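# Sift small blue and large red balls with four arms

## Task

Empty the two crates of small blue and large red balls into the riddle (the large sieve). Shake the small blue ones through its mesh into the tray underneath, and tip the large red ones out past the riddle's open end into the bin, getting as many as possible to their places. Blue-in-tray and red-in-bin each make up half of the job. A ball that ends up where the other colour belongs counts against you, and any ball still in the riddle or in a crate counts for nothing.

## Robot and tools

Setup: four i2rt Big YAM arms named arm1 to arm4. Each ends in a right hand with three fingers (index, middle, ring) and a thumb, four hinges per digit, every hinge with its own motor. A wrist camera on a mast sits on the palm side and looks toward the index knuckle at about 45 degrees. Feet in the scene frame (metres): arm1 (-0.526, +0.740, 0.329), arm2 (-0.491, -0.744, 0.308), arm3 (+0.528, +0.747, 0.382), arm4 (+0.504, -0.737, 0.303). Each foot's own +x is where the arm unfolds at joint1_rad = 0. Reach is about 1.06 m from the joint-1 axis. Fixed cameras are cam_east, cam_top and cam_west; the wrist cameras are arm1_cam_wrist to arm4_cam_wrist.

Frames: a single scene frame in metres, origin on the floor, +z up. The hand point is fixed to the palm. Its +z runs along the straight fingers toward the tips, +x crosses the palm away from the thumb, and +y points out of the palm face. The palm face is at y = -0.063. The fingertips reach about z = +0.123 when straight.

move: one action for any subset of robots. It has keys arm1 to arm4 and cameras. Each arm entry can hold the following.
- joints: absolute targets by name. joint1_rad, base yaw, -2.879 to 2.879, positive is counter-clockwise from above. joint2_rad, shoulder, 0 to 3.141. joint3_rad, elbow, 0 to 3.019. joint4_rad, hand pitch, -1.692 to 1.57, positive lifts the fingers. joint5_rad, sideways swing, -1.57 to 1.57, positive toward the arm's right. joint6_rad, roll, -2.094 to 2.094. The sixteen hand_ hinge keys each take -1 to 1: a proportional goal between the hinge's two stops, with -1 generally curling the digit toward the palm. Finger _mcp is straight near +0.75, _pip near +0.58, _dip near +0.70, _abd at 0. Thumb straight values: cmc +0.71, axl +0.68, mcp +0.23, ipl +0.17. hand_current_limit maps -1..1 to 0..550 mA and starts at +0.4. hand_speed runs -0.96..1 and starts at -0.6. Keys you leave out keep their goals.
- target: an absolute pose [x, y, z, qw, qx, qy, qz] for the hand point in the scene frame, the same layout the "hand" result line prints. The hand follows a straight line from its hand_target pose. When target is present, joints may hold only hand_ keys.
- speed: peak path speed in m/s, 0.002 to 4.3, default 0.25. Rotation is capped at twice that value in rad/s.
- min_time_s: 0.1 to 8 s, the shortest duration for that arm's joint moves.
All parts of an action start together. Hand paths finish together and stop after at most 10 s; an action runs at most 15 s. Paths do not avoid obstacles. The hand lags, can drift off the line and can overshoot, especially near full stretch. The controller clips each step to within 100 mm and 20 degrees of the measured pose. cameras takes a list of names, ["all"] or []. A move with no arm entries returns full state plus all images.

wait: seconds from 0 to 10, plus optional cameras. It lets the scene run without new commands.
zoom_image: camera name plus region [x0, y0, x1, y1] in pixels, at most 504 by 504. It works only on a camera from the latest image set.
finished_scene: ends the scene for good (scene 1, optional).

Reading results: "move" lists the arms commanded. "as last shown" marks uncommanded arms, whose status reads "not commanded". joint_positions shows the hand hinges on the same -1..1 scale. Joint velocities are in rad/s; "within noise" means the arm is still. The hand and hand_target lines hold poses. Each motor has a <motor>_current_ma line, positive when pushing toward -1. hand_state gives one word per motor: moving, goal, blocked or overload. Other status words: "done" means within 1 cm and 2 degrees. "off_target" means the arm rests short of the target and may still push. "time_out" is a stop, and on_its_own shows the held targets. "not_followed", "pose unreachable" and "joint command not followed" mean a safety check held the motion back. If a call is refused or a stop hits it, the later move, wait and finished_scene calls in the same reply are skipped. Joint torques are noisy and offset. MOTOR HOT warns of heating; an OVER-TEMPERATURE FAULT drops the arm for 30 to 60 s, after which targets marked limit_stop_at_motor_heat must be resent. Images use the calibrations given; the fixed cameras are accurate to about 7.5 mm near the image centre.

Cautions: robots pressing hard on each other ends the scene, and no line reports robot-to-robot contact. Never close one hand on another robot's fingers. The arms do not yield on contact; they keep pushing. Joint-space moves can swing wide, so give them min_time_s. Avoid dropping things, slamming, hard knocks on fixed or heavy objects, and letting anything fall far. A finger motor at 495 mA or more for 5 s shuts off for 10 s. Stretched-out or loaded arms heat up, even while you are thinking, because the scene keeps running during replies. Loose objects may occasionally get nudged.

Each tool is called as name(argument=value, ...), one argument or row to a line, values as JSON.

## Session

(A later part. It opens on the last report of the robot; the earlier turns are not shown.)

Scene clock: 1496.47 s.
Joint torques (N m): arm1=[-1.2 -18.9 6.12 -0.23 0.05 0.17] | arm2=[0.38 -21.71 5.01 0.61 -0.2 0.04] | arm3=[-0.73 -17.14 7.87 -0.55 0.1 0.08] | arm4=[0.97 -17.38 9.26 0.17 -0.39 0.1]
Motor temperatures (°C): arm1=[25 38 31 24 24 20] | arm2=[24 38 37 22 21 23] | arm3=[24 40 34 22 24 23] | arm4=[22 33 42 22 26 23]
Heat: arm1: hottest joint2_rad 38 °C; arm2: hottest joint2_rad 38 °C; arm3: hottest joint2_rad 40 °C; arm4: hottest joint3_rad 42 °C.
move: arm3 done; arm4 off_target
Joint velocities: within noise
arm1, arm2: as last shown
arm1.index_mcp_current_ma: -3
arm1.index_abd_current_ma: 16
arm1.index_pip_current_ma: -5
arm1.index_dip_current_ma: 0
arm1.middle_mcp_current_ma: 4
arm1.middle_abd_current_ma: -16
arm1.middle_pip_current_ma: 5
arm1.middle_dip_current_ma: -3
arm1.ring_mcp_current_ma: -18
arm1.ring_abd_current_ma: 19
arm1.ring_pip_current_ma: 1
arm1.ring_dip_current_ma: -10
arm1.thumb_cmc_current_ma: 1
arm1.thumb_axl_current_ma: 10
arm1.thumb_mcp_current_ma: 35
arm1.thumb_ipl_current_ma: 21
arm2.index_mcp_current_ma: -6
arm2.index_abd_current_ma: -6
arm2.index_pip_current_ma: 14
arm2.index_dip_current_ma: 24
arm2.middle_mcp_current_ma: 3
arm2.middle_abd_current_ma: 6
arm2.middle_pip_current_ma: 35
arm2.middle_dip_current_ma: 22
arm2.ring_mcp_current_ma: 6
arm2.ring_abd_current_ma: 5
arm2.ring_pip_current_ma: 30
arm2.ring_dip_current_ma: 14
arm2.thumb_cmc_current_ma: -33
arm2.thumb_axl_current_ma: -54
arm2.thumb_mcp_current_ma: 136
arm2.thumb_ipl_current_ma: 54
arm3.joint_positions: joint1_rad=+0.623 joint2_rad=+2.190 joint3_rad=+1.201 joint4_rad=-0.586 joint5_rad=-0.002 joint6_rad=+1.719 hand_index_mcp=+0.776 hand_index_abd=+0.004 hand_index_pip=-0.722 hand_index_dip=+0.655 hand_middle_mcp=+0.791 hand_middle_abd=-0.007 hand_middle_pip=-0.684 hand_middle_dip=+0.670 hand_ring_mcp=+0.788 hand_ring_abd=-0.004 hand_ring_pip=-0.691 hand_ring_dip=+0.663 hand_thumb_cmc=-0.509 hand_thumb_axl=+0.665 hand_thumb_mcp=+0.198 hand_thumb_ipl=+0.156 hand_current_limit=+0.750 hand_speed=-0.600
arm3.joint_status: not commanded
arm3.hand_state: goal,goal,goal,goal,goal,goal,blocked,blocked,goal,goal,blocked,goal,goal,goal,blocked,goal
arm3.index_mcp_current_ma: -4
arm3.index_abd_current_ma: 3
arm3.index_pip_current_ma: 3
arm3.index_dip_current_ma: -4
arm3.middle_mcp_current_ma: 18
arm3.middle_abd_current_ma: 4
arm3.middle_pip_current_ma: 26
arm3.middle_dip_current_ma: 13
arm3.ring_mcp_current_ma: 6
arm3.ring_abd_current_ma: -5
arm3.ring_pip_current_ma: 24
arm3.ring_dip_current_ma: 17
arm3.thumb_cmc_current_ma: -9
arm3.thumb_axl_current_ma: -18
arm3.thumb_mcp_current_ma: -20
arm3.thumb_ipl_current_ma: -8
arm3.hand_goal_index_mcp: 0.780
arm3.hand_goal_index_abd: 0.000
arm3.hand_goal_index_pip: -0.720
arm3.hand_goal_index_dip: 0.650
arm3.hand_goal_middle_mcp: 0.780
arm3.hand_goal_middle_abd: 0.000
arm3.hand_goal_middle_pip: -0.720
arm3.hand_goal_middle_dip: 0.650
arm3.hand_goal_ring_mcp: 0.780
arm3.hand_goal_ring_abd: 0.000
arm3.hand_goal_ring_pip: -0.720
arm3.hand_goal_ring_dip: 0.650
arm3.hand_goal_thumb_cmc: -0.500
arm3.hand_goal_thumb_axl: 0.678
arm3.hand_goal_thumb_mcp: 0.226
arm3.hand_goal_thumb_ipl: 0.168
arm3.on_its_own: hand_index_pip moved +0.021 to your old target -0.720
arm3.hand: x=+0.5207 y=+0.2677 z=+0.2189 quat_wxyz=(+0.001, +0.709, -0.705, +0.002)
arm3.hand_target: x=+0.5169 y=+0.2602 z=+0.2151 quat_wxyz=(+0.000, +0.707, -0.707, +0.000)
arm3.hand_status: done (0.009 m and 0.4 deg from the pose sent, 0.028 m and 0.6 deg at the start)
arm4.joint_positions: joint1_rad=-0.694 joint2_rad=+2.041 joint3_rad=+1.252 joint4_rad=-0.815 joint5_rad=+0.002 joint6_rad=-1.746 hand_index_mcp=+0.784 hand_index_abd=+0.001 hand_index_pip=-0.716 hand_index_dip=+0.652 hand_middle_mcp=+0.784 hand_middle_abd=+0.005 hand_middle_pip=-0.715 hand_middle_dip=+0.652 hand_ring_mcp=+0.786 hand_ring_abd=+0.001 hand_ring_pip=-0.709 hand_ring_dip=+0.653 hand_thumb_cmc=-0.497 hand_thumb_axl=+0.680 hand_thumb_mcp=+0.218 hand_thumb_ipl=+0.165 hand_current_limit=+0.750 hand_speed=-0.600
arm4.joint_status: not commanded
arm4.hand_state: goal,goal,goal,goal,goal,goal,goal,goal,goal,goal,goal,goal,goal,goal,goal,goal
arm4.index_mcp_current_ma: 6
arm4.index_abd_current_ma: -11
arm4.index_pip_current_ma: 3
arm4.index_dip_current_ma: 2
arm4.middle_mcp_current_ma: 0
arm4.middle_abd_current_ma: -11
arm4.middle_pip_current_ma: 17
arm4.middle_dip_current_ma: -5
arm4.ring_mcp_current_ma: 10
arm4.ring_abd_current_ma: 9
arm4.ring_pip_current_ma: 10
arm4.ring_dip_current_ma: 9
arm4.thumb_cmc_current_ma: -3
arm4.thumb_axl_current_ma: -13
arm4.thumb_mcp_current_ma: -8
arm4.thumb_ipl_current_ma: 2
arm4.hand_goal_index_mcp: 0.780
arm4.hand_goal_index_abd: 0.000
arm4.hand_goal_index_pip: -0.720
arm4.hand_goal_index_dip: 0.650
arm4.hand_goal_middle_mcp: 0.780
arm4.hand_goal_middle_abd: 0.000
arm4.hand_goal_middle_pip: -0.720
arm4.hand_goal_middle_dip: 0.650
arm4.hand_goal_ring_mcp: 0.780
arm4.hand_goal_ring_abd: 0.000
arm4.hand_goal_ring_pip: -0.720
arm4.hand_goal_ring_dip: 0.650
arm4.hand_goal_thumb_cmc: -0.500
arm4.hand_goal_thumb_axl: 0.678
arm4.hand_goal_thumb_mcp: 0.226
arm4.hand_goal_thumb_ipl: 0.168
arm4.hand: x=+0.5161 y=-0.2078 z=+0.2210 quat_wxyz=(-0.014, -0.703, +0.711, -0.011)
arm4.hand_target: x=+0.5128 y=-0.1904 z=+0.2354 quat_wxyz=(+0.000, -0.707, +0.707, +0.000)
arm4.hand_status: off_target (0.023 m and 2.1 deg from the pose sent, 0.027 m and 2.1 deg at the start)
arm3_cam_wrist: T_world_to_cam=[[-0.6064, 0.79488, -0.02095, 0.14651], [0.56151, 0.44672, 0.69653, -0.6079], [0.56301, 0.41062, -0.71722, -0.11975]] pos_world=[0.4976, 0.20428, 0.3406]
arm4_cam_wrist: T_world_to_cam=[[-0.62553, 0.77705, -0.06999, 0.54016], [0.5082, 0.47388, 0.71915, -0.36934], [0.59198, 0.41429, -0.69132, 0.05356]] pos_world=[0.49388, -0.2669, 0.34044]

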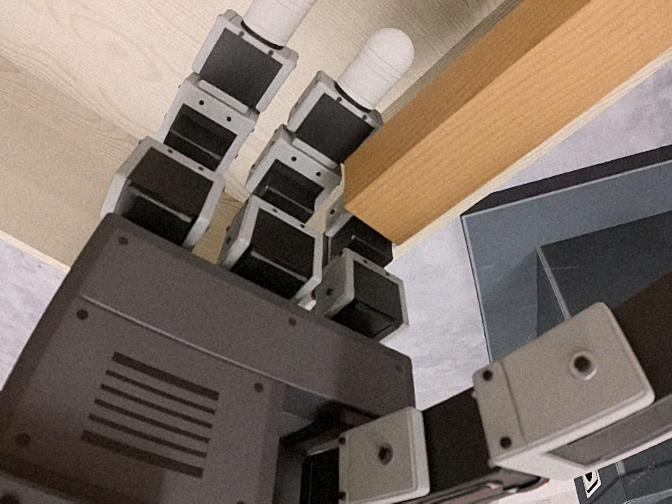

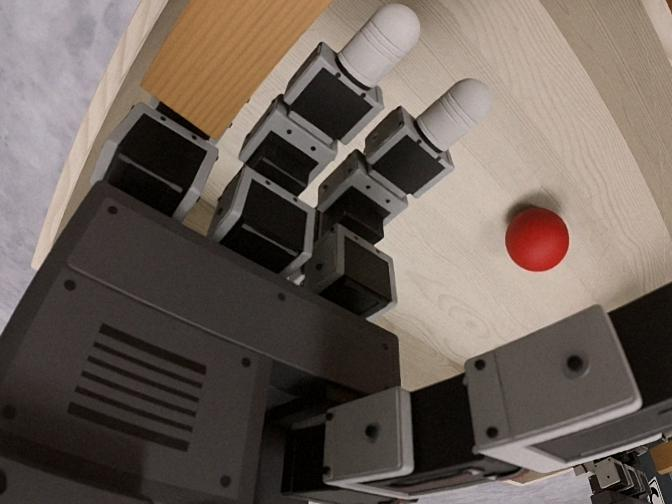

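move(
  arm1={"target":[-0.334,0.172,0.275,0,0.7071,0.7071,0],"speed":0.1},
  arm2={"target":[-0.334,-0.231,0.285,0,0.7071,0.7071,0],"speed":0.1},
  arm3={"target":[0.515,0.258,0.275,0,0.7071,-0.7071,0],"speed":0.1},
  arm4={"target":[0.511,-0.188,0.290,0,-0.7071,0.7071,0],"speed":0.1},
  cameras=["cam_west","cam_east"],
)

zoom_image(
  camera="cam_west",
  region=[200, 150, 704, 450],
)

Scene clock: 1501.47 s.
Joint torques (N m): arm1=[-1.14 -24.06 7.36 -2.77 -0.15 0.1] | arm2=[0.32 -26.52 6.89 -1.57 0 0.06] | arm3=[-0.62 -21.19 8.01 -0.88 0.27 0.06] | arm4=[1.44 -21.89 11.06 -1.17 -0.42 0.11]
Motor temperatures (°C): arm1=[25 38 31 24 24 20] | arm2=[24 38 37 22 21 23] | arm3=[24 39 34 22 24 23] | arm4=[22 33 43 22 26 23]
Heat: arm1: hottest joint2_rad 38 °C; arm2: hottest joint2_rad 38 °C; arm3: hottest joint2_rad 39 °C; arm4: hottest joint3_rad 43 °C.
move: arm1 off_target; arm2 off_target; arm3 off_target; arm4 off_target
Joint velocities: within noise
arm1.joint_positions: joint1_rad=-0.265 joint2_rad=+2.131 joint3_rad=+1.375 joint4_rad=-0.812 joint5_rad=+0.001 joint6_rad=-1.385 hand_index_mcp=+0.782 hand_index_abd=-0.003 hand_index_pip=-0.650 hand_index_dip=+0.664 hand_middle_mcp=+0.793 hand_middle_abd=+0.021 hand_middle_pip=-0.639 hand_middle_dip=+0.661 hand_ring_mcp=+0.796 hand_ring_abd=+0.034 hand_ring_pip=-0.602 hand_ring_dip=+0.664 hand_thumb_cmc=-0.561 hand_thumb_axl=+0.698 hand_thumb_mcp=-0.375 hand_thumb_ipl=-0.436 hand_current_limit=+0.750 hand_speed=-0.600
arm1.joint_status: not commanded
arm1.hand_state: goal,goal,blocked,goal,goal,blocked,blocked,goal,goal,blocked,blocked,goal,goal,blocked,blocked,blocked
arm1.index_mcp_current_ma: -3
arm1.index_abd_current_ma: -10
arm1.index_pip_current_ma: -7
arm1.index_dip_current_ma: 2
arm1.middle_mcp_current_ma: -3
arm1.middle_abd_current_ma: -17
arm1.middle_pip_current_ma: -10
arm1.middle_dip_current_ma: 1
arm1.ring_mcp_current_ma: -19
arm1.ring_abd_current_ma: 2
arm1.ring_pip_current_ma: 26
arm1.ring_dip_current_ma: -9
arm1.thumb_cmc_current_ma: 1
arm1.thumb_axl_current_ma: 1
arm1.thumb_mcp_current_ma: 36
arm1.thumb_ipl_current_ma: 20
arm1.hand_goal_index_mcp: 0.780
arm1.hand_goal_index_abd: 0.000
arm1.hand_goal_index_pip: -0.680
arm1.hand_goal_index_dip: 0.650
arm1.hand_goal_middle_mcp: 0.780
arm1.hand_goal_middle_abd: 0.000
arm1.hand_goal_middle_pip: -0.680
arm1.hand_goal_middle_dip: 0.650
arm1.hand_goal_ring_mcp: 0.780
arm1.hand_goal_ring_abd: 0.000
arm1.hand_goal_ring_pip: -0.680
arm1.hand_goal_ring_dip: 0.650
arm1.hand_goal_thumb_cmc: -0.570
arm1.hand_goal_thumb_axl: 0.678
arm1.hand_goal_thumb_mcp: -0.450
arm1.hand_goal_thumb_ipl: -0.480
arm1.hand: x=-0.3283 y=+0.1709 z=+0.2357 quat_wxyz=(+0.003, +0.701, +0.713, +0.000)
arm1.hand_target: x=-0.3336 y=+0.1717 z=+0.2729 quat_wxyz=(+0.001, +0.707, +0.707, +0.000)
arm1.hand_status: off_target (0.040 m and 1.0 deg from the pose sent, 0.051 m and 1.5 deg at the start)
arm2.joint_positions: joint1_rad=+0.383 joint2_rad=+2.046 joint3_rad=+1.322 joint4_rad=-0.884 joint5_rad=+0.001 joint6_rad=+1.432 hand_index_mcp=+0.829 hand_index_abd=-0.022 hand_index_pip=-0.614 hand_index_dip=+0.658 hand_middle_mcp=+0.807 hand_middle_abd=-0.013 hand_middle_pip=-0.638 hand_middle_dip=+0.658 hand_ring_mcp=+0.788 hand_ring_abd=+0.006 hand_ring_pip=-0.663 hand_ring_dip=+0.659 hand_thumb_cmc=-0.589 hand_thumb_axl=+0.646 hand_thumb_mcp=-0.371 hand_thumb_ipl=-0.426 hand_current_limit=+0.750 hand_speed=-0.600
arm2.joint_status: not commanded
arm2.hand_state: blocked,blocked,blocked,goal,blocked,goal,blocked,goal,goal,goal,goal,goal,goal,blocked,blocked,blocked
arm2.index_mcp_current_ma: 67
arm2.index_abd_current_ma: -24
arm2.index_pip_current_ma: 91
arm2.index_dip_current_ma: 15
arm2.middle_mcp_current_ma: 37
arm2.middle_abd_current_ma: -19
arm2.middle_pip_current_ma: 70
arm2.middle_dip_current_ma: 22
arm2.ring_mcp_current_ma: 9
arm2.ring_abd_current_ma: 0
arm2.ring_pip_current_ma: 25
arm2.ring_dip_current_ma: 11
arm2.thumb_cmc_current_ma: -26
arm2.thumb_axl_current_ma: -45
arm2.thumb_mcp_current_ma: 137
arm2.thumb_ipl_current_ma: 97
arm2.hand_goal_index_mcp: 0.780
arm2.hand_goal_index_abd: 0.000
arm2.hand_goal_index_pip: -0.680
arm2.hand_goal_index_dip: 0.650
arm2.hand_goal_middle_mcp: 0.780
arm2.hand_goal_middle_abd: 0.000
arm2.hand_goal_middle_pip: -0.680
arm2.hand_goal_middle_dip: 0.650
arm2.hand_goal_ring_mcp: 0.780
arm2.hand_goal_ring_abd: 0.000
arm2.hand_goal_ring_pip: -0.680
arm2.hand_goal_ring_dip: 0.650
arm2.hand_goal_thumb_cmc: -0.570
arm2.hand_goal_thumb_axl: 0.678
arm2.hand_goal_thumb_mcp: -0.450
arm2.hand_goal_thumb_ipl: -0.480
arm2.hand: x=-0.3358 y=-0.2380 z=+0.2430 quat_wxyz=(+0.012, +0.704, +0.710, -0.015)
arm2.hand_target: x=-0.3338 y=-0.2316 z=+0.2830 quat_wxyz=(+0.000, +0.707, +0.707, +0.000)
arm2.hand_status: off_target (0.043 m and 2.3 deg from the pose sent, 0.055 m and 0.8 deg at the start)
arm3.joint_positions: joint1_rad=+0.619 joint2_rad=+2.119 joint3_rad=+1.201 joint4_rad=-0.698 joint5_rad=-0.007 joint6_rad=+1.718 hand_index_mcp=+0.777 hand_index_abd=+0.004 hand_index_pip=-0.718 hand_index_dip=+0.655 hand_middle_mcp=+0.923 hand_middle_abd=-0.066 hand_middle_pip=-0.534 hand_middle_dip=+0.686 hand_ring_mcp=+0.788 hand_ring_abd=-0.004 hand_ring_pip=-0.691 hand_ring_dip=+0.663 hand_thumb_cmc=-0.509 hand_thumb_axl=+0.665 hand_thumb_mcp=+0.198 hand_thumb_ipl=+0.156 hand_current_limit=+0.750 hand_speed=-0.600
arm3.joint_status: not commanded
arm3.hand_state: goal,goal,goal,goal,blocked,blocked,blocked,blocked,goal,goal,blocked,goal,goal,goal,blocked,goal
arm3.index_mcp_current_ma: -12
arm3.index_abd_current_ma: -2
arm3.index_pip_current_ma: -1
arm3.index_dip_current_ma: -2
arm3.middle_mcp_current_ma: 159
arm3.middle_abd_current_ma: -31
arm3.middle_pip_current_ma: 177
arm3.middle_dip_current_ma: 26
arm3.ring_mcp_current_ma: 3
arm3.ring_abd_current_ma: -2
arm3.ring_pip_current_ma: 22
arm3.ring_dip_current_ma: 24
arm3.thumb_cmc_current_ma: -5
arm3.thumb_axl_current_ma: -21
arm3.thumb_mcp_current_ma: -29
arm3.thumb_ipl_current_ma: -11
arm3.hand_goal_index_mcp: 0.780
arm3.hand_goal_index_abd: 0.000
arm3.hand_goal_index_pip: -0.720
arm3.hand_goal_index_dip: 0.650
arm3.hand_goal_middle_mcp: 0.780
arm3.hand_goal_middle_abd: 0.000
arm3.hand_goal_middle_pip: -0.720
arm3.hand_goal_middle_dip: 0.650
arm3.hand_goal_ring_mcp: 0.780
arm3.hand_goal_ring_abd: 0.000
arm3.hand_goal_ring_pip: -0.720
arm3.hand_goal_ring_dip: 0.650
arm3.hand_goal_thumb_cmc: -0.500
arm3.hand_goal_thumb_axl: 0.678
arm3.hand_goal_thumb_mcp: 0.226
arm3.hand_goal_thumb_ipl: 0.168
arm3.hand: x=+0.5181 y=+0.2757 z=+0.2546 quat_wxyz=(-0.013, +0.708, -0.706, -0.013)
arm3.hand_target: x=+0.5149 y=+0.2585 z=+0.2750 quat_wxyz=(+0.000, +0.707, -0.707, +0.000)
arm3.hand_status: off_target (0.027 m and 2.1 deg from the pose sent, 0.057 m and 0.4 deg at the start)
arm4.joint_positions: joint1_rad=-0.691 joint2_rad=+2.002 joint3_rad=+1.261 joint4_rad=-0.897 joint5_rad=+0.002 joint6_rad=-1.745 hand_index_mcp=+0.784 hand_index_abd=+0.000 hand_index_pip=-0.716 hand_index_dip=+0.652 hand_middle_mcp=+0.784 hand_middle_abd=+0.005 hand_middle_pip=-0.715 hand_middle_dip=+0.652 hand_ring_mcp=+0.821 hand_ring_abd=+0.015 hand_ring_pip=-0.663 hand_ring_dip=+0.652 hand_thumb_cmc=-0.497 hand_thumb_axl=+0.680 hand_thumb_mcp=+0.218 hand_thumb_ipl=+0.165 hand_current_limit=+0.750 hand_speed=-0.600
arm4.joint_status: not commanded
arm4.hand_state: goal,goal,goal,goal,goal,goal,goal,goal,blocked,goal,blocked,goal,goal,goal,goal,goal
arm4.index_mcp_current_ma: -8
arm4.index_abd_current_ma: 8
arm4.index_pip_current_ma: 22
arm4.index_dip_current_ma: 4
arm4.middle_mcp_current_ma: -5
arm4.middle_abd_current_ma: -1
arm4.middle_pip_current_ma: 13
arm4.middle_dip_current_ma: -21
arm4.ring_mcp_current_ma: 55
arm4.ring_abd_current_ma: 14
arm4.ring_pip_current_ma: 76
arm4.ring_dip_current_ma: 6
arm4.thumb_cmc_current_ma: 11
arm4.thumb_axl_current_ma: -12
arm4.thumb_mcp_current_ma: -1
arm4.thumb_ipl_current_ma: -12
arm4.hand_goal_index_mcp: 0.780
arm4.hand_goal_index_abd: 0.000
arm4.hand_goal_index_pip: -0.720
arm4.hand_goal_index_dip: 0.650
arm4.hand_goal_middle_mcp: 0.780
arm4.hand_goal_middle_abd: 0.000
arm4.hand_goal_middle_pip: -0.720
arm4.hand_goal_middle_dip: 0.650
arm4.hand_goal_ring_mcp: 0.780
arm4.hand_goal_ring_abd: 0.000
arm4.hand_goal_ring_pip: -0.720
arm4.hand_goal_ring_dip: 0.650
arm4.hand_goal_thumb_cmc: -0.500
arm4.hand_goal_thumb_axl: 0.678
arm4.hand_goal_thumb_mcp: 0.226
arm4.hand_goal_thumb_ipl: 0.168
arm4.hand: x=+0.5135 y=-0.2155 z=+0.2433 quat_wxyz=(-0.028, -0.703, +0.710, -0.021)
arm4.hand_target: x=+0.5105 y=-0.1900 z=+0.2893 quat_wxyz=(+0.000, -0.707, +0.707, +0.001)
arm4.hand_status: off_target (0.054 m and 4.0 deg from the pose sent, 0.072 m and 2.1 deg at the start)
pictures: cam_east, cam_west

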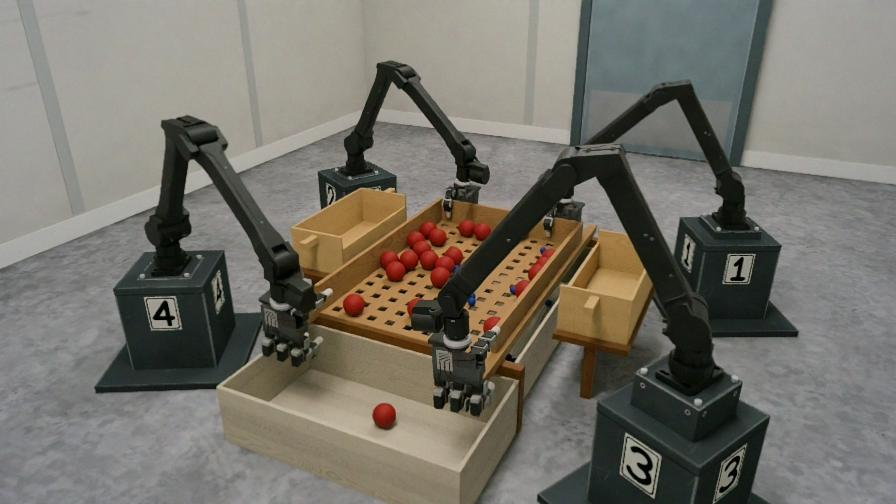

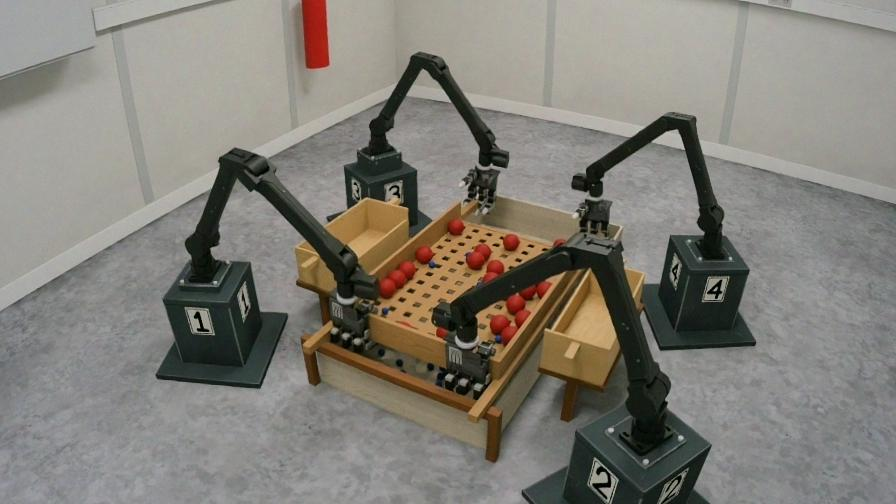

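Scaled by 1.000.

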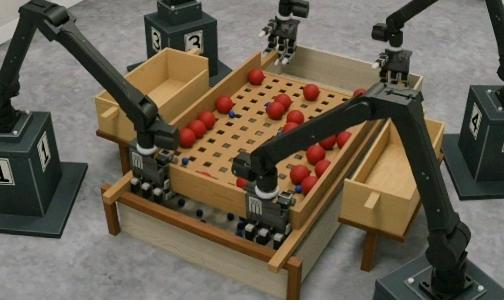

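move(
  arm3={"target":[0.515,0.268,0.215,0,0.7071,-0.7071,0],"speed":0.15},
  cameras=["cam_top"],
)

zoom_image(
  camera="cam_top",
  region=[260, 130, 600, 430],
)

move(
  arm3={"target":[0.515,0.232,0.215,0,0.7071,-0.7071,0],"speed":0.15},
  cameras=["arm3_cam_wrist"],
)

Scene clock: 1517.07 s.
Joint torques (N m): arm1=[-1.2 -24.12 7.38 -2.63 -0.15 0.08] | arm2=[0.38 -26.58 6.86 -1.5 0.13 0.08] | arm3=[-0.5 -18.08 5.68 0.36 0.18 0.04] | arm4=[1.03 -22.01 11.21 -1.06 -0.41 0.06]
Motor temperatures (°C): arm1=[25 37 31 25 24 20] | arm2=[24 40 39 22 21 23] | arm3=[24 38 34 22 24 23] | arm4=[22 33 43 22 26 23]
Heat: arm1: hottest joint2_rad 37 °C; arm2: hottest joint2_rad 40 °C; arm3: hottest joint2_rad 38 °C; arm4: hottest joint3_rad 43 °C.
move: arm3 done
Joint velocities: within noise
arm1, arm2, arm4: as last shown
arm1.joint_positions: joint1_rad=-0.265 joint2_rad=+2.131 joint3_rad=+1.375 joint4_rad=-0.816 joint5_rad=+0.001 joint6_rad=-1.383 hand_index_mcp=+0.782 hand_index_abd=-0.003 hand_index_pip=-0.650 hand_index_dip=+0.664 hand_middle_mcp=+0.796 hand_middle_abd=+0.021 hand_middle_pip=-0.637 hand_middle_dip=+0.661 hand_ring_mcp=+0.797 hand_ring_abd=+0.034 hand_ring_pip=-0.592 hand_ring_dip=+0.664 hand_thumb_cmc=-0.561 hand_thumb_axl=+0.697 hand_thumb_mcp=-0.375 hand_thumb_ipl=-0.435 hand_current_limit=+0.750 hand_speed=-0.600
arm1.hand_state: goal,goal,blocked,goal,goal,blocked,blocked,goal,goal,blocked,blocked,goal,goal,goal,blocked,blocked
arm1.index_mcp_current_ma: 0
arm1.index_abd_current_ma: 11
arm1.index_pip_current_ma: 2
arm1.index_dip_current_ma: 11
arm1.middle_mcp_current_ma: -7
arm1.middle_abd_current_ma: -15
arm1.middle_pip_current_ma: -4
arm1.middle_dip_current_ma: 0
arm1.ring_mcp_current_ma: -7
arm1.ring_abd_current_ma: 4
arm1.ring_pip_current_ma: 21
arm1.ring_dip_current_ma: 0
arm1.thumb_cmc_current_ma: 10
arm1.thumb_axl_current_ma: -11
arm1.thumb_mcp_current_ma: 33
arm1.thumb_ipl_current_ma: 15
arm1.hand: x=-0.3285 y=+0.1718 z=+0.2358 quat_wxyz=(+0.001, +0.702, +0.712, +0.001)
arm2.joint_positions: joint1_rad=+0.383 joint2_rad=+2.045 joint3_rad=+1.322 joint4_rad=-0.884 joint5_rad=-0.003 joint6_rad=+1.431 hand_index_mcp=+0.833 hand_index_abd=-0.024 hand_index_pip=-0.614 hand_index_dip=+0.658 hand_middle_mcp=+0.812 hand_middle_abd=-0.013 hand_middle_pip=-0.637 hand_middle_dip=+0.658 hand_ring_mcp=+0.789 hand_ring_abd=+0.000 hand_ring_pip=-0.662 hand_ring_dip=+0.659 hand_thumb_cmc=-0.589 hand_thumb_axl=+0.644 hand_thumb_mcp=-0.372 hand_thumb_ipl=-0.425 hand_current_limit=+0.750 hand_speed=-0.600
arm2.index_mcp_current_ma: 72
arm2.index_abd_current_ma: -29
arm2.index_pip_current_ma: 92
arm2.index_dip_current_ma: 20
arm2.middle_mcp_current_ma: 45
arm2.middle_abd_current_ma: -16
arm2.middle_pip_current_ma: 68
arm2.middle_dip_current_ma: 19
arm2.ring_mcp_current_ma: 8
arm2.ring_abd_current_ma: -9
arm2.ring_pip_current_ma: 29
arm2.thumb_cmc_current_ma: -25
arm2.thumb_axl_current_ma: -49
arm2.thumb_mcp_current_ma: 132
arm2.thumb_ipl_current_ma: 100
arm2.hand: x=-0.3365 y=-0.2378 z=+0.2430 quat_wxyz=(+0.010, +0.704, +0.710, -0.016)
arm2.hand_target: x=-0.3337 y=-0.2315 z=+0.2831 quat_wxyz=(+0.000, +0.707, +0.707, +0.000)
arm3.joint_positions: joint1_rad=+0.619 joint2_rad=+2.190 joint3_rad=+1.201 joint4_rad=-0.596 joint5_rad=-0.004 joint6_rad=+1.721 hand_index_mcp=+0.777 hand_index_abd=+0.004 hand_index_pip=-0.720 hand_index_dip=+0.655 hand_middle_mcp=+0.792 hand_middle_abd=-0.020 hand_middle_pip=-0.684 hand_middle_dip=+0.671 hand_ring_mcp=+0.788 hand_ring_abd=-0.004 hand_ring_pip=-0.691 hand_ring_dip=+0.663 hand_thumb_cmc=-0.509 hand_thumb_axl=+0.665 hand_thumb_mcp=+0.198 hand_thumb_ipl=+0.156 hand_current_limit=+0.750 hand_speed=-0.600
arm3.joint_status: not commanded
arm3.hand_state: goal,goal,goal,goal,goal,blocked,blocked,blocked,goal,goal,blocked,goal,goal,goal,blocked,goal
arm3.index_mcp_current_ma: -5
arm3.index_abd_current_ma: 1
arm3.index_pip_current_ma: 2
arm3.index_dip_current_ma: -2
arm3.middle_mcp_current_ma: 21
arm3.middle_abd_current_ma: -2
arm3.middle_pip_current_ma: 26
arm3.middle_dip_current_ma: 9
arm3.ring_mcp_current_ma: 1
arm3.ring_abd_current_ma: 2
arm3.ring_pip_current_ma: 22
arm3.ring_dip_current_ma: 17
arm3.thumb_cmc_current_ma: -9
arm3.thumb_axl_current_ma: -18
arm3.thumb_mcp_current_ma: -30
arm3.thumb_ipl_current_ma: -12
arm3.hand_goal_index_mcp: 0.780
arm3.hand_goal_index_abd: 0.000
arm3.hand_goal_index_pip: -0.720
arm3.hand_goal_index_dip: 0.650
arm3.hand_goal_middle_mcp: 0.780
arm3.hand_goal_middle_abd: 0.000
arm3.hand_goal_middle_pip: -0.720
arm3.hand_goal_middle_dip: 0.650
arm3.hand_goal_ring_mcp: 0.780
arm3.hand_goal_ring_abd: 0.000
arm3.hand_goal_ring_pip: -0.720
arm3.hand_goal_ring_dip: 0.650
arm3.hand_goal_thumb_cmc: -0.500
arm3.hand_goal_thumb_axl: 0.678
arm3.hand_goal_thumb_mcp: 0.226
arm3.hand_goal_thumb_ipl: 0.168
arm3.on_its_own: hand_middle_pip moved -0.150 toward your old target -0.720
arm3.hand: x=+0.5186 y=+0.2703 z=+0.2194 quat_wxyz=(-0.003, +0.707, -0.707, -0.001)
arm3.hand_target: x=+0.5150 y=+0.2680 z=+0.2151 quat_wxyz=(+0.000, +0.707, -0.707, +0.000)
arm3.hand_status: done (0.006 m and 0.3 deg from the pose sent, 0.040 m and 2.1 deg at the start)
arm4.joint_positions: joint1_rad=-0.689 joint2_rad=+2.002 joint3_rad=+1.261 joint4_rad=-0.901 joint5_rad=+0.002 joint6_rad=-1.744 hand_index_mcp=+0.784 hand_index_abd=+0.003 hand_index_pip=-0.716 hand_index_dip=+0.652 hand_middle_mcp=+0.784 hand_middle_abd=+0.005 hand_middle_pip=-0.715 hand_middle_dip=+0.652 hand_ring_mcp=+0.822 hand_ring_abd=+0.015 hand_ring_pip=-0.660 hand_ring_dip=+0.652 hand_thumb_cmc=-0.497 hand_thumb_axl=+0.680 hand_thumb_mcp=+0.218 hand_thumb_ipl=+0.165 hand_current_limit=+0.750 hand_speed=-0.600
arm4.index_mcp_current_ma: -13
arm4.index_abd_current_ma: 7
arm4.index_pip_current_ma: 12
arm4.index_dip_current_ma: -6
arm4.middle_mcp_current_ma: 13
arm4.middle_abd_current_ma: -13
arm4.middle_pip_current_ma: -7
arm4.middle_dip_current_ma: -7
arm4.ring_mcp_current_ma: 58
arm4.ring_abd_current_ma: 16
arm4.ring_pip_current_ma: 107
arm4.ring_dip_current_ma: -8
arm4.thumb_cmc_current_ma: -1
arm4.thumb_axl_current_ma: 2
arm4.thumb_mcp_current_ma: 1
arm4.thumb_ipl_current_ma: -7
arm4.hand: x=+0.5124 y=-0.2164 z=+0.2433 quat_wxyz=(-0.029, -0.703, +0.710, -0.022)
arm4.hand_target: x=+0.5104 y=-0.1901 z=+0.2893 quat_wxyz=(+0.000, -0.707, +0.707, +0.001)

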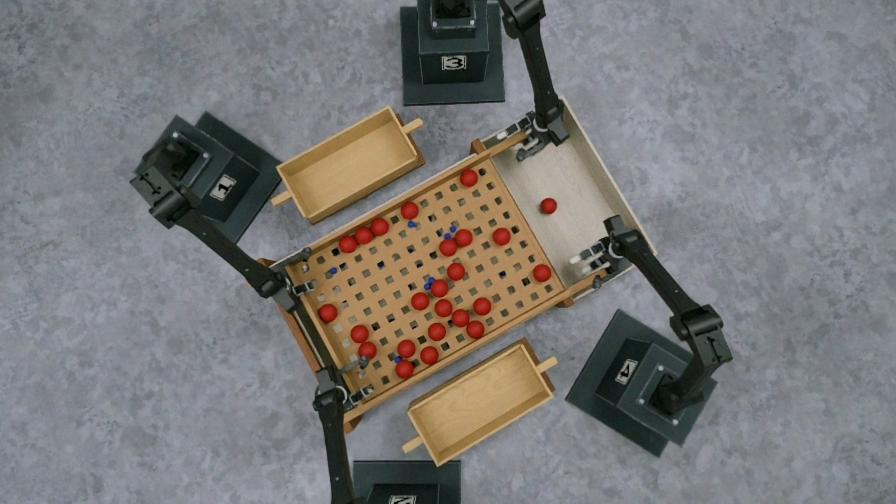

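Scaled by 1.482.

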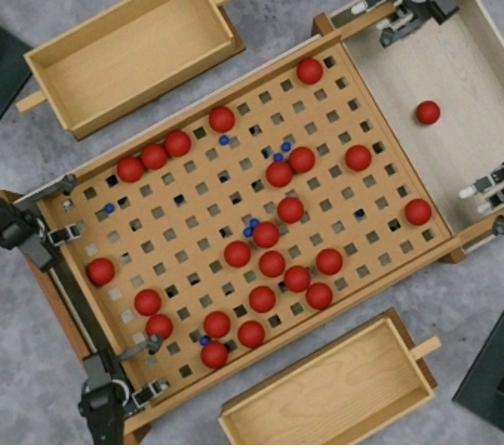

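Scene clock: 1518.17 s.
Joint torques (N m): arm1=[-1.14 -24.12 7.38 -2.65 -0.14 0.08] | arm2=[0.15 -26.7 6.99 -1.52 0.11 0.08] | arm3=[-0.67 -18.26 8.23 -0.55 0.17 0.04] | arm4=[0.62 -21.71 10.99 -1.21 -0.42 0.06]
Motor temperatures (°C): arm1=[25 38 31 25 24 20] | arm2=[24 40 39 22 21 23] | arm3=[24 38 34 22 24 23] | arm4=[22 33 43 22 26 23]
Heat: arm1: hottest joint2_rad 38 °C; arm2: hottest joint2_rad 40 °C; arm3: hottest joint2_rad 38 °C; arm4: hottest joint3_rad 43 °C.
move: arm3 done
Joint velocities: within noise
arm1, arm2, arm4: as last shown
arm1.index_mcp_current_ma: 14
arm1.index_abd_current_ma: 9
arm1.index_pip_current_ma: 0
arm1.index_dip_current_ma: 5
arm1.middle_mcp_current_ma: 8
arm1.middle_abd_current_ma: -7
arm1.middle_pip_current_ma: 2
arm1.middle_dip_current_ma: -2
arm1.ring_mcp_current_ma: -9
arm1.ring_abd_current_ma: -3
arm1.ring_pip_current_ma: 26
arm1.ring_dip_current_ma: -10
arm1.thumb_cmc_current_ma: 16
arm1.thumb_axl_current_ma: -1
arm1.thumb_mcp_current_ma: 36
arm1.thumb_ipl_current_ma: 16
arm2.index_mcp_current_ma: 78
arm2.index_abd_current_ma: -26
arm2.index_dip_current_ma: 17
arm2.middle_mcp_current_ma: 43
arm2.middle_abd_current_ma: -20
arm2.middle_pip_current_ma: 71
arm2.middle_dip_current_ma: 13
arm2.ring_mcp_current_ma: 10
arm2.ring_abd_current_ma: -2
arm2.ring_pip_current_ma: 22
arm2.ring_dip_current_ma: 13
arm2.thumb_cmc_current_ma: -24
arm2.thumb_axl_current_ma: -45
arm2.thumb_mcp_current_ma: 135
arm2.thumb_ipl_current_ma: 105
arm3.joint_positions: joint1_rad=+0.611 joint2_rad=+2.232 joint3_rad=+1.296 joint4_rad=-0.639 joint5_rad=-0.004 joint6_rad=+1.713 hand_index_mcp=+0.777 hand_index_abd=+0.004 hand_index_pip=-0.720 hand_index_dip=+0.655 hand_middle_mcp=+0.792 hand_middle_abd=-0.020 hand_middle_pip=-0.684 hand_middle_dip=+0.671 hand_ring_mcp=+0.788 hand_ring_abd=-0.004 hand_ring_pip=-0.691 hand_ring_dip=+0.663 hand_thumb_cmc=-0.509 hand_thumb_axl=+0.665 hand_thumb_mcp=+0.198 hand_thumb_ipl=+0.156 hand_current_limit=+0.750 hand_speed=-0.600
arm3.joint_status: not commanded
arm3.hand_state: goal,goal,goal,goal,goal,blocked,blocked,blocked,goal,goal,blocked,goal,goal,goal,blocked,goal
arm3.index_mcp_current_ma: -6
arm3.index_abd_current_ma: 0
arm3.index_pip_current_ma: 3
arm3.index_dip_current_ma: -5
arm3.middle_mcp_current_ma: 19
arm3.middle_abd_current_ma: -4
arm3.middle_pip_current_ma: 20
arm3.middle_dip_current_ma: 17
arm3.ring_mcp_current_ma: 5
arm3.ring_abd_current_ma: -13
arm3.ring_pip_current_ma: 18
arm3.ring_dip_current_ma: 21
arm3.thumb_cmc_current_ma: -9
arm3.thumb_axl_current_ma: -12
arm3.thumb_mcp_current_ma: -25
arm3.thumb_ipl_current_ma: -7
arm3.hand_goal_index_mcp: 0.780
arm3.hand_goal_index_abd: 0.000
arm3.hand_goal_index_pip: -0.720
arm3.hand_goal_index_dip: 0.650
arm3.hand_goal_middle_mcp: 0.780
arm3.hand_goal_middle_abd: 0.000
arm3.hand_goal_middle_pip: -0.720
arm3.hand_goal_middle_dip: 0.650
arm3.hand_goal_ring_mcp: 0.780
arm3.hand_goal_ring_abd: 0.000
arm3.hand_goal_ring_pip: -0.720
arm3.hand_goal_ring_dip: 0.650
arm3.hand_goal_thumb_cmc: -0.500
arm3.hand_goal_thumb_axl: 0.678
arm3.hand_goal_thumb_mcp: 0.226
arm3.hand_goal_thumb_ipl: 0.168
arm3.hand: x=+0.5192 y=+0.2398 z=+0.2190 quat_wxyz=(+0.000, +0.707, -0.707, +0.003)
arm3.hand_target: x=+0.5149 y=+0.2323 z=+0.2150 quat_wxyz=(+0.000, +0.707, -0.707, +0.000)
arm3.hand_status: done (0.010 m and 0.3 deg from the pose sent, 0.039 m and 0.3 deg at the start)
arm4.index_mcp_current_ma: -21
arm4.index_abd_current_ma: 5
arm4.index_pip_current_ma: 23
arm4.index_dip_current_ma: -5
arm4.middle_mcp_current_ma: 14
arm4.middle_abd_current_ma: -3
arm4.middle_pip_current_ma: 2
arm4.middle_dip_current_ma: -13
arm4.ring_mcp_current_ma: 60
arm4.ring_abd_current_ma: 13
arm4.ring_pip_current_ma: 102
arm4.ring_dip_current_ma: -5
arm4.thumb_cmc_current_ma: 10
arm4.thumb_axl_current_ma: -10
arm4.thumb_mcp_current_ma: 10
arm4.thumb_ipl_current_ma: 3
arm3_cam_wrist: T_world_to_cam=[[-0.6018, 0.79834, -0.0222, 0.16487], [0.56266, 0.44354, 0.69763, -0.59476], [0.56679, 0.40734, -0.71612, -0.10875]] pos_world=[0.4955, 0.17647, 0.3407]

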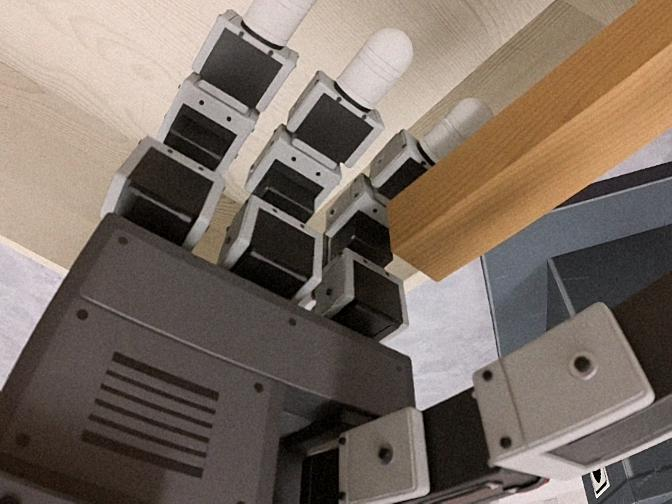

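move(
  arm3={"target":[0.513,0.238,0.275,0,0.7071,-0.7071,0],"speed":0.12},
  cameras=["cam_east","arm3_cam_wrist"],
)

zoom_image(
  camera="cam_east",
  region=[220, 240, 560, 440],
)

Scene clock: 1529.53 s.
Joint torques (N m): arm1=[-1.14 -24.12 7.36 -2.61 -0.16 0.08] | arm2=[0.26 -26.7 6.91 -1.57 0.15 0.09] | arm3=[-0.67 -22.53 6.32 -0.94 0.35 0.03] | arm4=[1.14 -21.42 11.04 -1.2 -0.41 0.08]
Motor temperatures (°C): arm1=[25 38 31 25 24 20] | arm2=[24 41 39 22 21 23] | arm3=[24 37 35 22 24 23] | arm4=[22 34 43 22 25 23]
Heat: arm1: hottest joint2_rad 38 °C; arm2: hottest joint2_rad 41 °C; arm3: hottest joint2_rad 37 °C; arm4: hottest joint3_rad 43 °C.
move: arm3 off_target
Joint velocities: within noise
arm1, arm2, arm4: as last shown
arm1.joint_positions: joint1_rad=-0.265 joint2_rad=+2.131 joint3_rad=+1.375 joint4_rad=-0.817 joint5_rad=+0.001 joint6_rad=-1.383 hand_index_mcp=+0.782 hand_index_abd=-0.003 hand_index_pip=-0.650 hand_index_dip=+0.664 hand_middle_mcp=+0.796 hand_middle_abd=+0.021 hand_middle_pip=-0.637 hand_middle_dip=+0.661 hand_ring_mcp=+0.797 hand_ring_abd=+0.034 hand_ring_pip=-0.592 hand_ring_dip=+0.664 hand_thumb_cmc=-0.561 hand_thumb_axl=+0.697 hand_thumb_mcp=-0.375 hand_thumb_ipl=-0.435 hand_current_limit=+0.750 hand_speed=-0.600
arm1.index_mcp_current_ma: 9
arm1.index_abd_current_ma: 0
arm1.index_pip_current_ma: 8
arm1.index_dip_current_ma: 17
arm1.middle_mcp_current_ma: -6
arm1.middle_abd_current_ma: -8
arm1.middle_pip_current_ma: -12
arm1.middle_dip_current_ma: 4
arm1.ring_mcp_current_ma: 2
arm1.ring_abd_current_ma: -20
arm1.ring_pip_current_ma: 21
arm1.ring_dip_current_ma: 10
arm1.thumb_cmc_current_ma: 11
arm1.thumb_axl_current_ma: -4
arm1.thumb_mcp_current_ma: 31
arm1.hand: x=-0.3286 y=+0.1718 z=+0.2358 quat_wxyz=(+0.001, +0.702, +0.712, +0.001)
arm2.joint_positions: joint1_rad=+0.383 joint2_rad=+2.045 joint3_rad=+1.322 joint4_rad=-0.884 joint5_rad=-0.003 joint6_rad=+1.431 hand_index_mcp=+0.833 hand_index_abd=-0.024 hand_index_pip=-0.614 hand_index_dip=+0.658 hand_middle_mcp=+0.812 hand_middle_abd=-0.013 hand_middle_pip=-0.637 hand_middle_dip=+0.658 hand_ring_mcp=+0.789 hand_ring_abd=+0.000 hand_ring_pip=-0.662 hand_ring_dip=+0.659 hand_thumb_cmc=-0.589 hand_thumb_axl=+0.644 hand_thumb_mcp=-0.372 hand_thumb_ipl=-0.426 hand_current_limit=+0.750 hand_speed=-0.600
arm2.index_mcp_current_ma: 71
arm2.index_abd_current_ma: -20
arm2.index_pip_current_ma: 95
arm2.index_dip_current_ma: 20
arm2.middle_mcp_current_ma: 44
arm2.middle_abd_current_ma: -17
arm2.middle_pip_current_ma: 63
arm2.middle_dip_current_ma: 14
arm2.ring_mcp_current_ma: 14
arm2.ring_pip_current_ma: 26
arm2.ring_dip_current_ma: 14
arm2.thumb_cmc_current_ma: -19
arm2.thumb_axl_current_ma: -52
arm2.thumb_mcp_current_ma: 137
arm2.thumb_ipl_current_ma: 100
arm3.joint_positions: joint1_rad=+0.609 joint2_rad=+2.159 joint3_rad=+1.296 joint4_rad=-0.730 joint5_rad=-0.009 joint6_rad=+1.711 hand_index_mcp=+0.954 hand_index_abd=-0.036 hand_index_pip=-0.502 hand_index_dip=+0.694 hand_middle_mcp=+0.792 hand_middle_abd=-0.020 hand_middle_pip=-0.685 hand_middle_dip=+0.671 hand_ring_mcp=+0.788 hand_ring_abd=-0.004 hand_ring_pip=-0.691 hand_ring_dip=+0.663 hand_thumb_cmc=-0.509 hand_thumb_axl=+0.665 hand_thumb_mcp=+0.198 hand_thumb_ipl=+0.156 hand_current_limit=+0.750 hand_speed=-0.600
arm3.joint_status: not commanded
arm3.hand_state: blocked,blocked,blocked,blocked,goal,goal,blocked,blocked,goal,goal,blocked,goal,goal,goal,blocked,goal
arm3.index_mcp_current_ma: 181
arm3.index_abd_current_ma: -23
arm3.index_pip_current_ma: 214
arm3.index_dip_current_ma: 30
arm3.middle_mcp_current_ma: 17
arm3.middle_abd_current_ma: -3
arm3.middle_pip_current_ma: 21
arm3.middle_dip_current_ma: 8
arm3.ring_mcp_current_ma: 6
arm3.ring_abd_current_ma: -6
arm3.ring_pip_current_ma: 19
arm3.ring_dip_current_ma: 10
arm3.thumb_cmc_current_ma: -3
arm3.thumb_axl_current_ma: -21
arm3.thumb_mcp_current_ma: -20
arm3.thumb_ipl_current_ma: -7
arm3.hand_goal_index_mcp: 0.780
arm3.hand_goal_index_abd: 0.000
arm3.hand_goal_index_pip: -0.720
arm3.hand_goal_index_dip: 0.650
arm3.hand_goal_middle_mcp: 0.780
arm3.hand_goal_middle_abd: 0.000
arm3.hand_goal_middle_pip: -0.720
arm3.hand_goal_middle_dip: 0.650
arm3.hand_goal_ring_mcp: 0.780
arm3.hand_goal_ring_abd: 0.000
arm3.hand_goal_ring_pip: -0.720
arm3.hand_goal_ring_dip: 0.650
arm3.hand_goal_thumb_cmc: -0.500
arm3.hand_goal_thumb_axl: 0.678
arm3.hand_goal_thumb_mcp: 0.226
arm3.hand_goal_thumb_ipl: 0.168
arm3.hand: x=+0.5186 y=+0.2422 z=+0.2565 quat_wxyz=(-0.007, +0.707, -0.707, -0.003)
arm3.hand_target: x=+0.5131 y=+0.2381 z=+0.2746 quat_wxyz=(+0.000, +0.707, -0.707, +0.000)
arm3.hand_status: off_target (0.020 m and 0.9 deg from the pose sent, 0.056 m and 0.3 deg at the start)
arm4.joint_positions: joint1_rad=-0.689 joint2_rad=+2.002 joint3_rad=+1.261 joint4_rad=-0.902 joint5_rad=+0.002 joint6_rad=-1.744 hand_index_mcp=+0.784 hand_index_abd=+0.003 hand_index_pip=-0.716 hand_index_dip=+0.652 hand_middle_mcp=+0.784 hand_middle_abd=+0.005 hand_middle_pip=-0.715 hand_middle_dip=+0.652 hand_ring_mcp=+0.822 hand_ring_abd=+0.016 hand_ring_pip=-0.658 hand_ring_dip=+0.652 hand_thumb_cmc=-0.497 hand_thumb_axl=+0.680 hand_thumb_mcp=+0.218 hand_thumb_ipl=+0.165 hand_current_limit=+0.750 hand_speed=-0.600
arm4.index_mcp_current_ma: -3
arm4.index_abd_current_ma: -5
arm4.index_pip_current_ma: 5
arm4.index_dip_current_ma: 4
arm4.middle_mcp_current_ma: 7
arm4.middle_abd_current_ma: -4
arm4.middle_pip_current_ma: 4
arm4.middle_dip_current_ma: -7
arm4.ring_mcp_current_ma: 66
arm4.ring_abd_current_ma: 20
arm4.ring_pip_current_ma: 109
arm4.ring_dip_current_ma: 9
arm4.thumb_cmc_current_ma: -1
arm4.thumb_axl_current_ma: 14
arm4.thumb_mcp_current_ma: 3
arm4.thumb_ipl_current_ma: -5
arm4.hand: x=+0.5123 y=-0.2166 z=+0.2434 quat_wxyz=(-0.029, -0.703, +0.710, -0.022)
arm4.hand_target: x=+0.5104 y=-0.1900 z=+0.2893 quat_wxyz=(+0.000, -0.707, +0.707, +0.001)
pictures: arm3_cam_wrist, cam_east
arm3_cam_wrist: T_world_to_cam=[[-0.60142, 0.79888, -0.00916, 0.15969], [0.56087, 0.43035, 0.70727, -0.62013], [0.56896, 0.42023, -0.70689, -0.0892]] pos_world=[0.49461, 0.17678, 0.37701]

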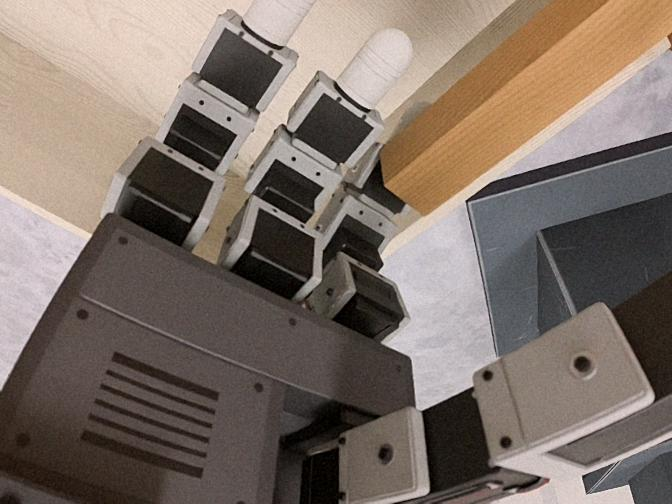

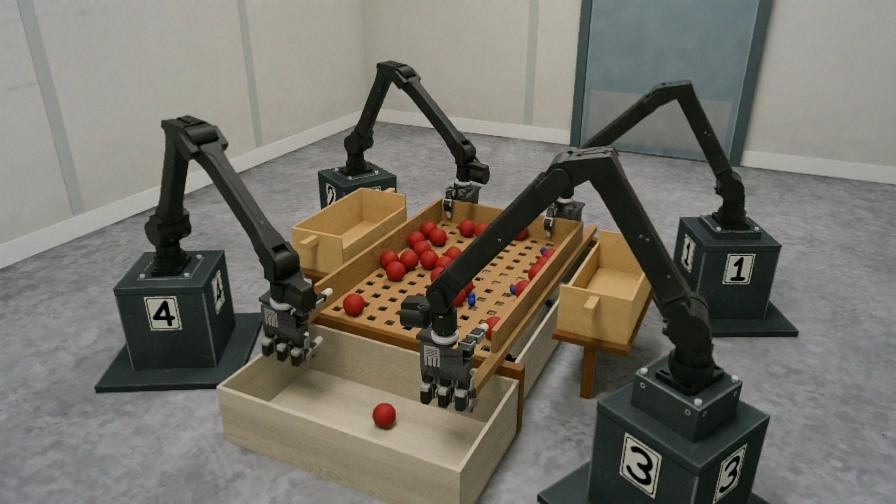

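Scaled by 1.482.

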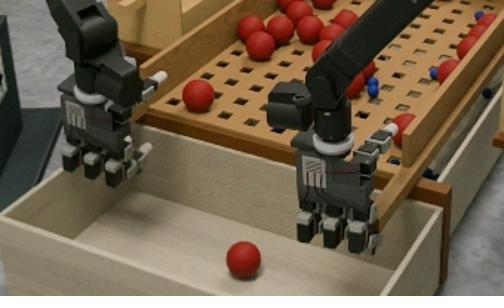

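move(
  arm3={"target":[0.513,0.238,0.300,0,0.7071,-0.7071,0],"speed":0.12,"joints":{"hand_index_mcp":0.62,"hand_index_pip":-0.95}},
  arm4={"target":[0.511,-0.188,0.315,0,-0.7071,0.7071,0],"speed":0.12,"joints":{"hand_ring_mcp":0.65,"hand_ring_pip":-0.9}},
  cameras=["cam_east"],
)

zoom_image(
  camera="cam_east",
  region=[220, 240, 560, 440],
)

Scene clock: 1535.67 s.
Joint torques (N m): arm1=[-1.14 -24.06 7.36 -2.43 -0.25 0.06] | arm2=[0.21 -26.4 6.95 -1.51 0.33 0.07] | arm3=[-0.62 -23.53 6.74 -1.48 0.71 0.04] | arm4=[0.79 -24.12 11.3 -2.09 -0.56 -0.03]
Motor temperatures (°C): arm1=[25 39 31 25 24 20] | arm2=[24 41 40 22 21 23] | arm3=[24 38 34 22 24 23] | arm4=[22 34 43 22 25 23]
Heat: arm1: hottest joint2_rad 39 °C; arm2: hottest joint2_rad 41 °C; arm3: hottest joint2_rad 38 °C; arm4: hottest joint3_rad 43 °C.
move: arm3 off_target; arm4 off_target
Joint velocities: within noise
arm1, arm2: as last shown
arm1.joint_positions: joint1_rad=-0.265 joint2_rad=+2.130 joint3_rad=+1.375 joint4_rad=-0.822 joint5_rad=+0.004 joint6_rad=-1.381 hand_index_mcp=+0.784 hand_index_abd=-0.003 hand_index_pip=-0.650 hand_index_dip=+0.664 hand_middle_mcp=+0.797 hand_middle_abd=+0.021 hand_middle_pip=-0.632 hand_middle_dip=+0.661 hand_ring_mcp=+0.801 hand_ring_abd=+0.036 hand_ring_pip=-0.586 hand_ring_dip=+0.664 hand_thumb_cmc=-0.562 hand_thumb_axl=+0.697 hand_thumb_mcp=-0.377 hand_thumb_ipl=-0.436 hand_current_limit=+0.750 hand_speed=-0.600
arm1.hand_state: goal,goal,blocked,goal,goal,blocked,blocked,goal,blocked,blocked,blocked,goal,goal,goal,blocked,blocked
arm1.index_mcp_current_ma: -10
arm1.index_abd_current_ma: 4
arm1.index_pip_current_ma: 9
arm1.index_dip_current_ma: 0
arm1.middle_mcp_current_ma: -12
arm1.middle_abd_current_ma: -5
arm1.middle_pip_current_ma: -3
arm1.middle_dip_current_ma: -12
arm1.ring_mcp_current_ma: -10
arm1.ring_abd_current_ma: -9
arm1.ring_pip_current_ma: 39
arm1.ring_dip_current_ma: -5
arm1.thumb_cmc_current_ma: 26
arm1.thumb_axl_current_ma: -5
arm1.thumb_mcp_current_ma: 42
arm1.thumb_ipl_current_ma: 12
arm1.hand: x=-0.3293 y=+0.1726 z=+0.2360 quat_wxyz=(-0.002, +0.703, +0.712, +0.001)
arm2.joint_positions: joint1_rad=+0.383 joint2_rad=+2.044 joint3_rad=+1.322 joint4_rad=-0.885 joint5_rad=-0.008 joint6_rad=+1.431 hand_index_mcp=+0.838 hand_index_abd=-0.024 hand_index_pip=-0.614 hand_index_dip=+0.658 hand_middle_mcp=+0.816 hand_middle_abd=-0.013 hand_middle_pip=-0.637 hand_middle_dip=+0.658 hand_ring_mcp=+0.793 hand_ring_abd=+0.000 hand_ring_pip=-0.660 hand_ring_dip=+0.659 hand_thumb_cmc=-0.589 hand_thumb_axl=+0.644 hand_thumb_mcp=-0.375 hand_thumb_ipl=-0.426 hand_current_limit=+0.750 hand_speed=-0.600
arm2.index_mcp_current_ma: 82
arm2.index_abd_current_ma: -23
arm2.index_pip_current_ma: 84
arm2.index_dip_current_ma: 19
arm2.middle_mcp_current_ma: 57
arm2.middle_abd_current_ma: -20
arm2.middle_pip_current_ma: 74
arm2.middle_dip_current_ma: 22
arm2.ring_abd_current_ma: -7
arm2.ring_pip_current_ma: 27
arm2.ring_dip_current_ma: 15
arm2.thumb_cmc_current_ma: -23
arm2.thumb_axl_current_ma: -51
arm2.thumb_mcp_current_ma: 133
arm2.thumb_ipl_current_ma: 95
arm2.hand: x=-0.3373 y=-0.2376 z=+0.2434 quat_wxyz=(+0.008, +0.704, +0.710, -0.017)
arm3.joint_positions: joint1_rad=+0.609 joint2_rad=+2.128 joint3_rad=+1.296 joint4_rad=-0.765 joint5_rad=-0.020 joint6_rad=+1.711 hand_index_mcp=+0.985 hand_index_abd=-0.057 hand_index_pip=-0.498 hand_index_dip=+0.799 hand_middle_mcp=+0.792 hand_middle_abd=-0.020 hand_middle_pip=-0.685 hand_middle_dip=+0.671 hand_ring_mcp=+0.788 hand_ring_abd=-0.004 hand_ring_pip=-0.691 hand_ring_dip=+0.663 hand_thumb_cmc=-0.509 hand_thumb_axl=+0.665 hand_thumb_mcp=+0.198 hand_thumb_ipl=+0.156 hand_current_limit=+0.750 hand_speed=-0.600
arm3.joint_status: hand_index_mcp off_target (ended at +0.985, target +0.620); hand_index_pip off_target (ended at -0.498, target -0.950)
arm3.hand_state: blocked,blocked,blocked,blocked,goal,goal,blocked,blocked,goal,goal,blocked,goal,goal,goal,blocked,goal
arm3.index_mcp_current_ma: 397
arm3.index_abd_current_ma: -42
arm3.index_pip_current_ma: 473
arm3.index_dip_current_ma: 148
arm3.middle_mcp_current_ma: 22
arm3.middle_abd_current_ma: -12
arm3.middle_pip_current_ma: 30
arm3.middle_dip_current_ma: 10
arm3.ring_mcp_current_ma: 7
arm3.ring_abd_current_ma: -8
arm3.ring_pip_current_ma: 21
arm3.ring_dip_current_ma: 12
arm3.thumb_cmc_current_ma: -1
arm3.thumb_axl_current_ma: -16
arm3.thumb_mcp_current_ma: -28
arm3.thumb_ipl_current_ma: -7
arm3.hand_goal_index_mcp: 0.620
arm3.hand_goal_index_abd: 0.000
arm3.hand_goal_index_pip: -0.950
arm3.hand_goal_index_dip: 0.650
arm3.hand_goal_middle_mcp: 0.780
arm3.hand_goal_middle_abd: 0.000
arm3.hand_goal_middle_pip: -0.720
arm3.hand_goal_middle_dip: 0.650
arm3.hand_goal_ring_mcp: 0.780
arm3.hand_goal_ring_abd: 0.000
arm3.hand_goal_ring_pip: -0.720
arm3.hand_goal_ring_dip: 0.650
arm3.hand_goal_thumb_cmc: -0.500
arm3.hand_goal_thumb_axl: 0.678
arm3.hand_goal_thumb_mcp: 0.226
arm3.hand_goal_thumb_ipl: 0.168
arm3.hand: x=+0.5203 y=+0.2433 z=+0.2719 quat_wxyz=(-0.012, +0.707, -0.707, -0.001)
arm3.hand_target: x=+0.5131 y=+0.2382 z=+0.2989 quat_wxyz=(+0.000, +0.707, -0.707, +0.000)
arm3.hand_status: off_target (0.029 m and 1.4 deg from the pose sent, 0.044 m and 0.9 deg at the start)
arm4.joint_positions: joint1_rad=-0.688 joint2_rad=+2.001 joint3_rad=+1.269 joint4_rad=-0.926 joint5_rad=+0.006 joint6_rad=-1.736 hand_index_mcp=+0.784 hand_index_abd=+0.003 hand_index_pip=-0.716 hand_index_dip=+0.652 hand_middle_mcp=+0.784 hand_middle_abd=+0.005 hand_middle_pip=-0.715 hand_middle_dip=+0.652 hand_ring_mcp=+0.793 hand_ring_abd=+0.029 hand_ring_pip=-0.660 hand_ring_dip=+0.650 hand_thumb_cmc=-0.497 hand_thumb_axl=+0.680 hand_thumb_mcp=+0.218 hand_thumb_ipl=+0.165 hand_current_limit=+0.750 hand_speed=-0.600
arm4.joint_status: hand_ring_mcp off_target (ended at +0.793, target +0.650); hand_ring_pip off_target (ended at -0.660, target -0.900)
arm4.hand_state: goal,goal,goal,goal,goal,goal,goal,goal,blocked,blocked,blocked,goal,goal,goal,goal,goal
arm4.index_mcp_current_ma: -6
arm4.index_abd_current_ma: -6
arm4.index_pip_current_ma: 23
arm4.index_dip_current_ma: -1
arm4.middle_mcp_current_ma: 6
arm4.middle_abd_current_ma: -8
arm4.middle_pip_current_ma: 8
arm4.middle_dip_current_ma: 7
arm4.ring_mcp_current_ma: 410
arm4.ring_abd_current_ma: 23
arm4.ring_pip_current_ma: 487
arm4.ring_dip_current_ma: -13
arm4.thumb_cmc_current_ma: -6
arm4.thumb_axl_current_ma: -4
arm4.thumb_mcp_current_ma: 7
arm4.thumb_ipl_current_ma: -14
arm4.hand_goal_index_mcp: 0.780
arm4.hand_goal_index_abd: 0.000
arm4.hand_goal_index_pip: -0.720
arm4.hand_goal_index_dip: 0.650
arm4.hand_goal_middle_mcp: 0.780
arm4.hand_goal_middle_abd: 0.000
arm4.hand_goal_middle_pip: -0.720
arm4.hand_goal_middle_dip: 0.650
arm4.hand_goal_ring_mcp: 0.650
arm4.hand_goal_ring_abd: 0.000
arm4.hand_goal_ring_pip: -0.900
arm4.hand_goal_ring_dip: 0.650
arm4.hand_goal_thumb_cmc: -0.500
arm4.hand_goal_thumb_axl: 0.678
arm4.hand_goal_thumb_mcp: 0.226
arm4.hand_goal_thumb_ipl: 0.168
arm4.hand: x=+0.5119 y=-0.2176 z=+0.2459 quat_wxyz=(-0.034, -0.701, +0.712, -0.028)
arm4.hand_target: x=+0.5102 y=-0.1911 z=+0.3122 quat_wxyz=(+0.000, -0.707, +0.707, +0.001)
arm4.hand_status: off_target (0.075 m and 5.2 deg from the pose sent, 0.077 m and 4.2 deg at the start)

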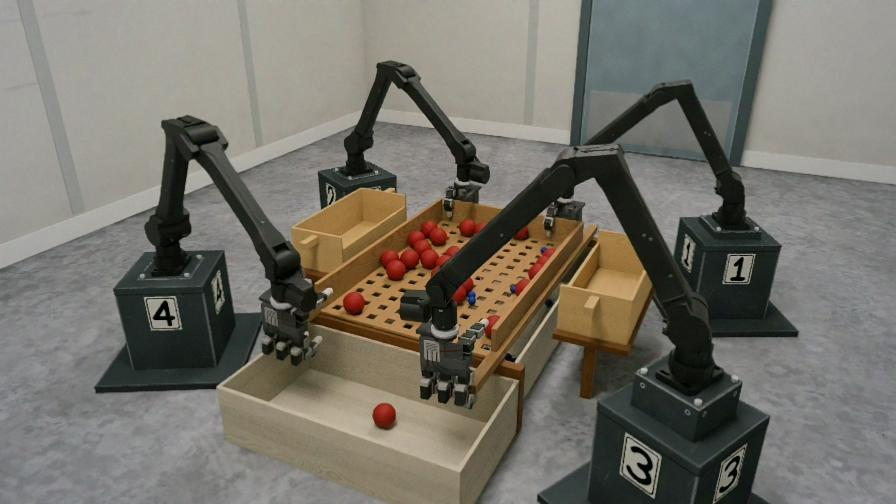

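Scaled by 1.482.

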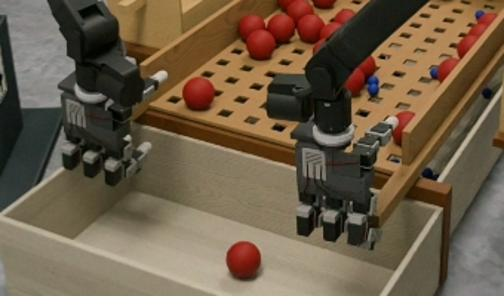

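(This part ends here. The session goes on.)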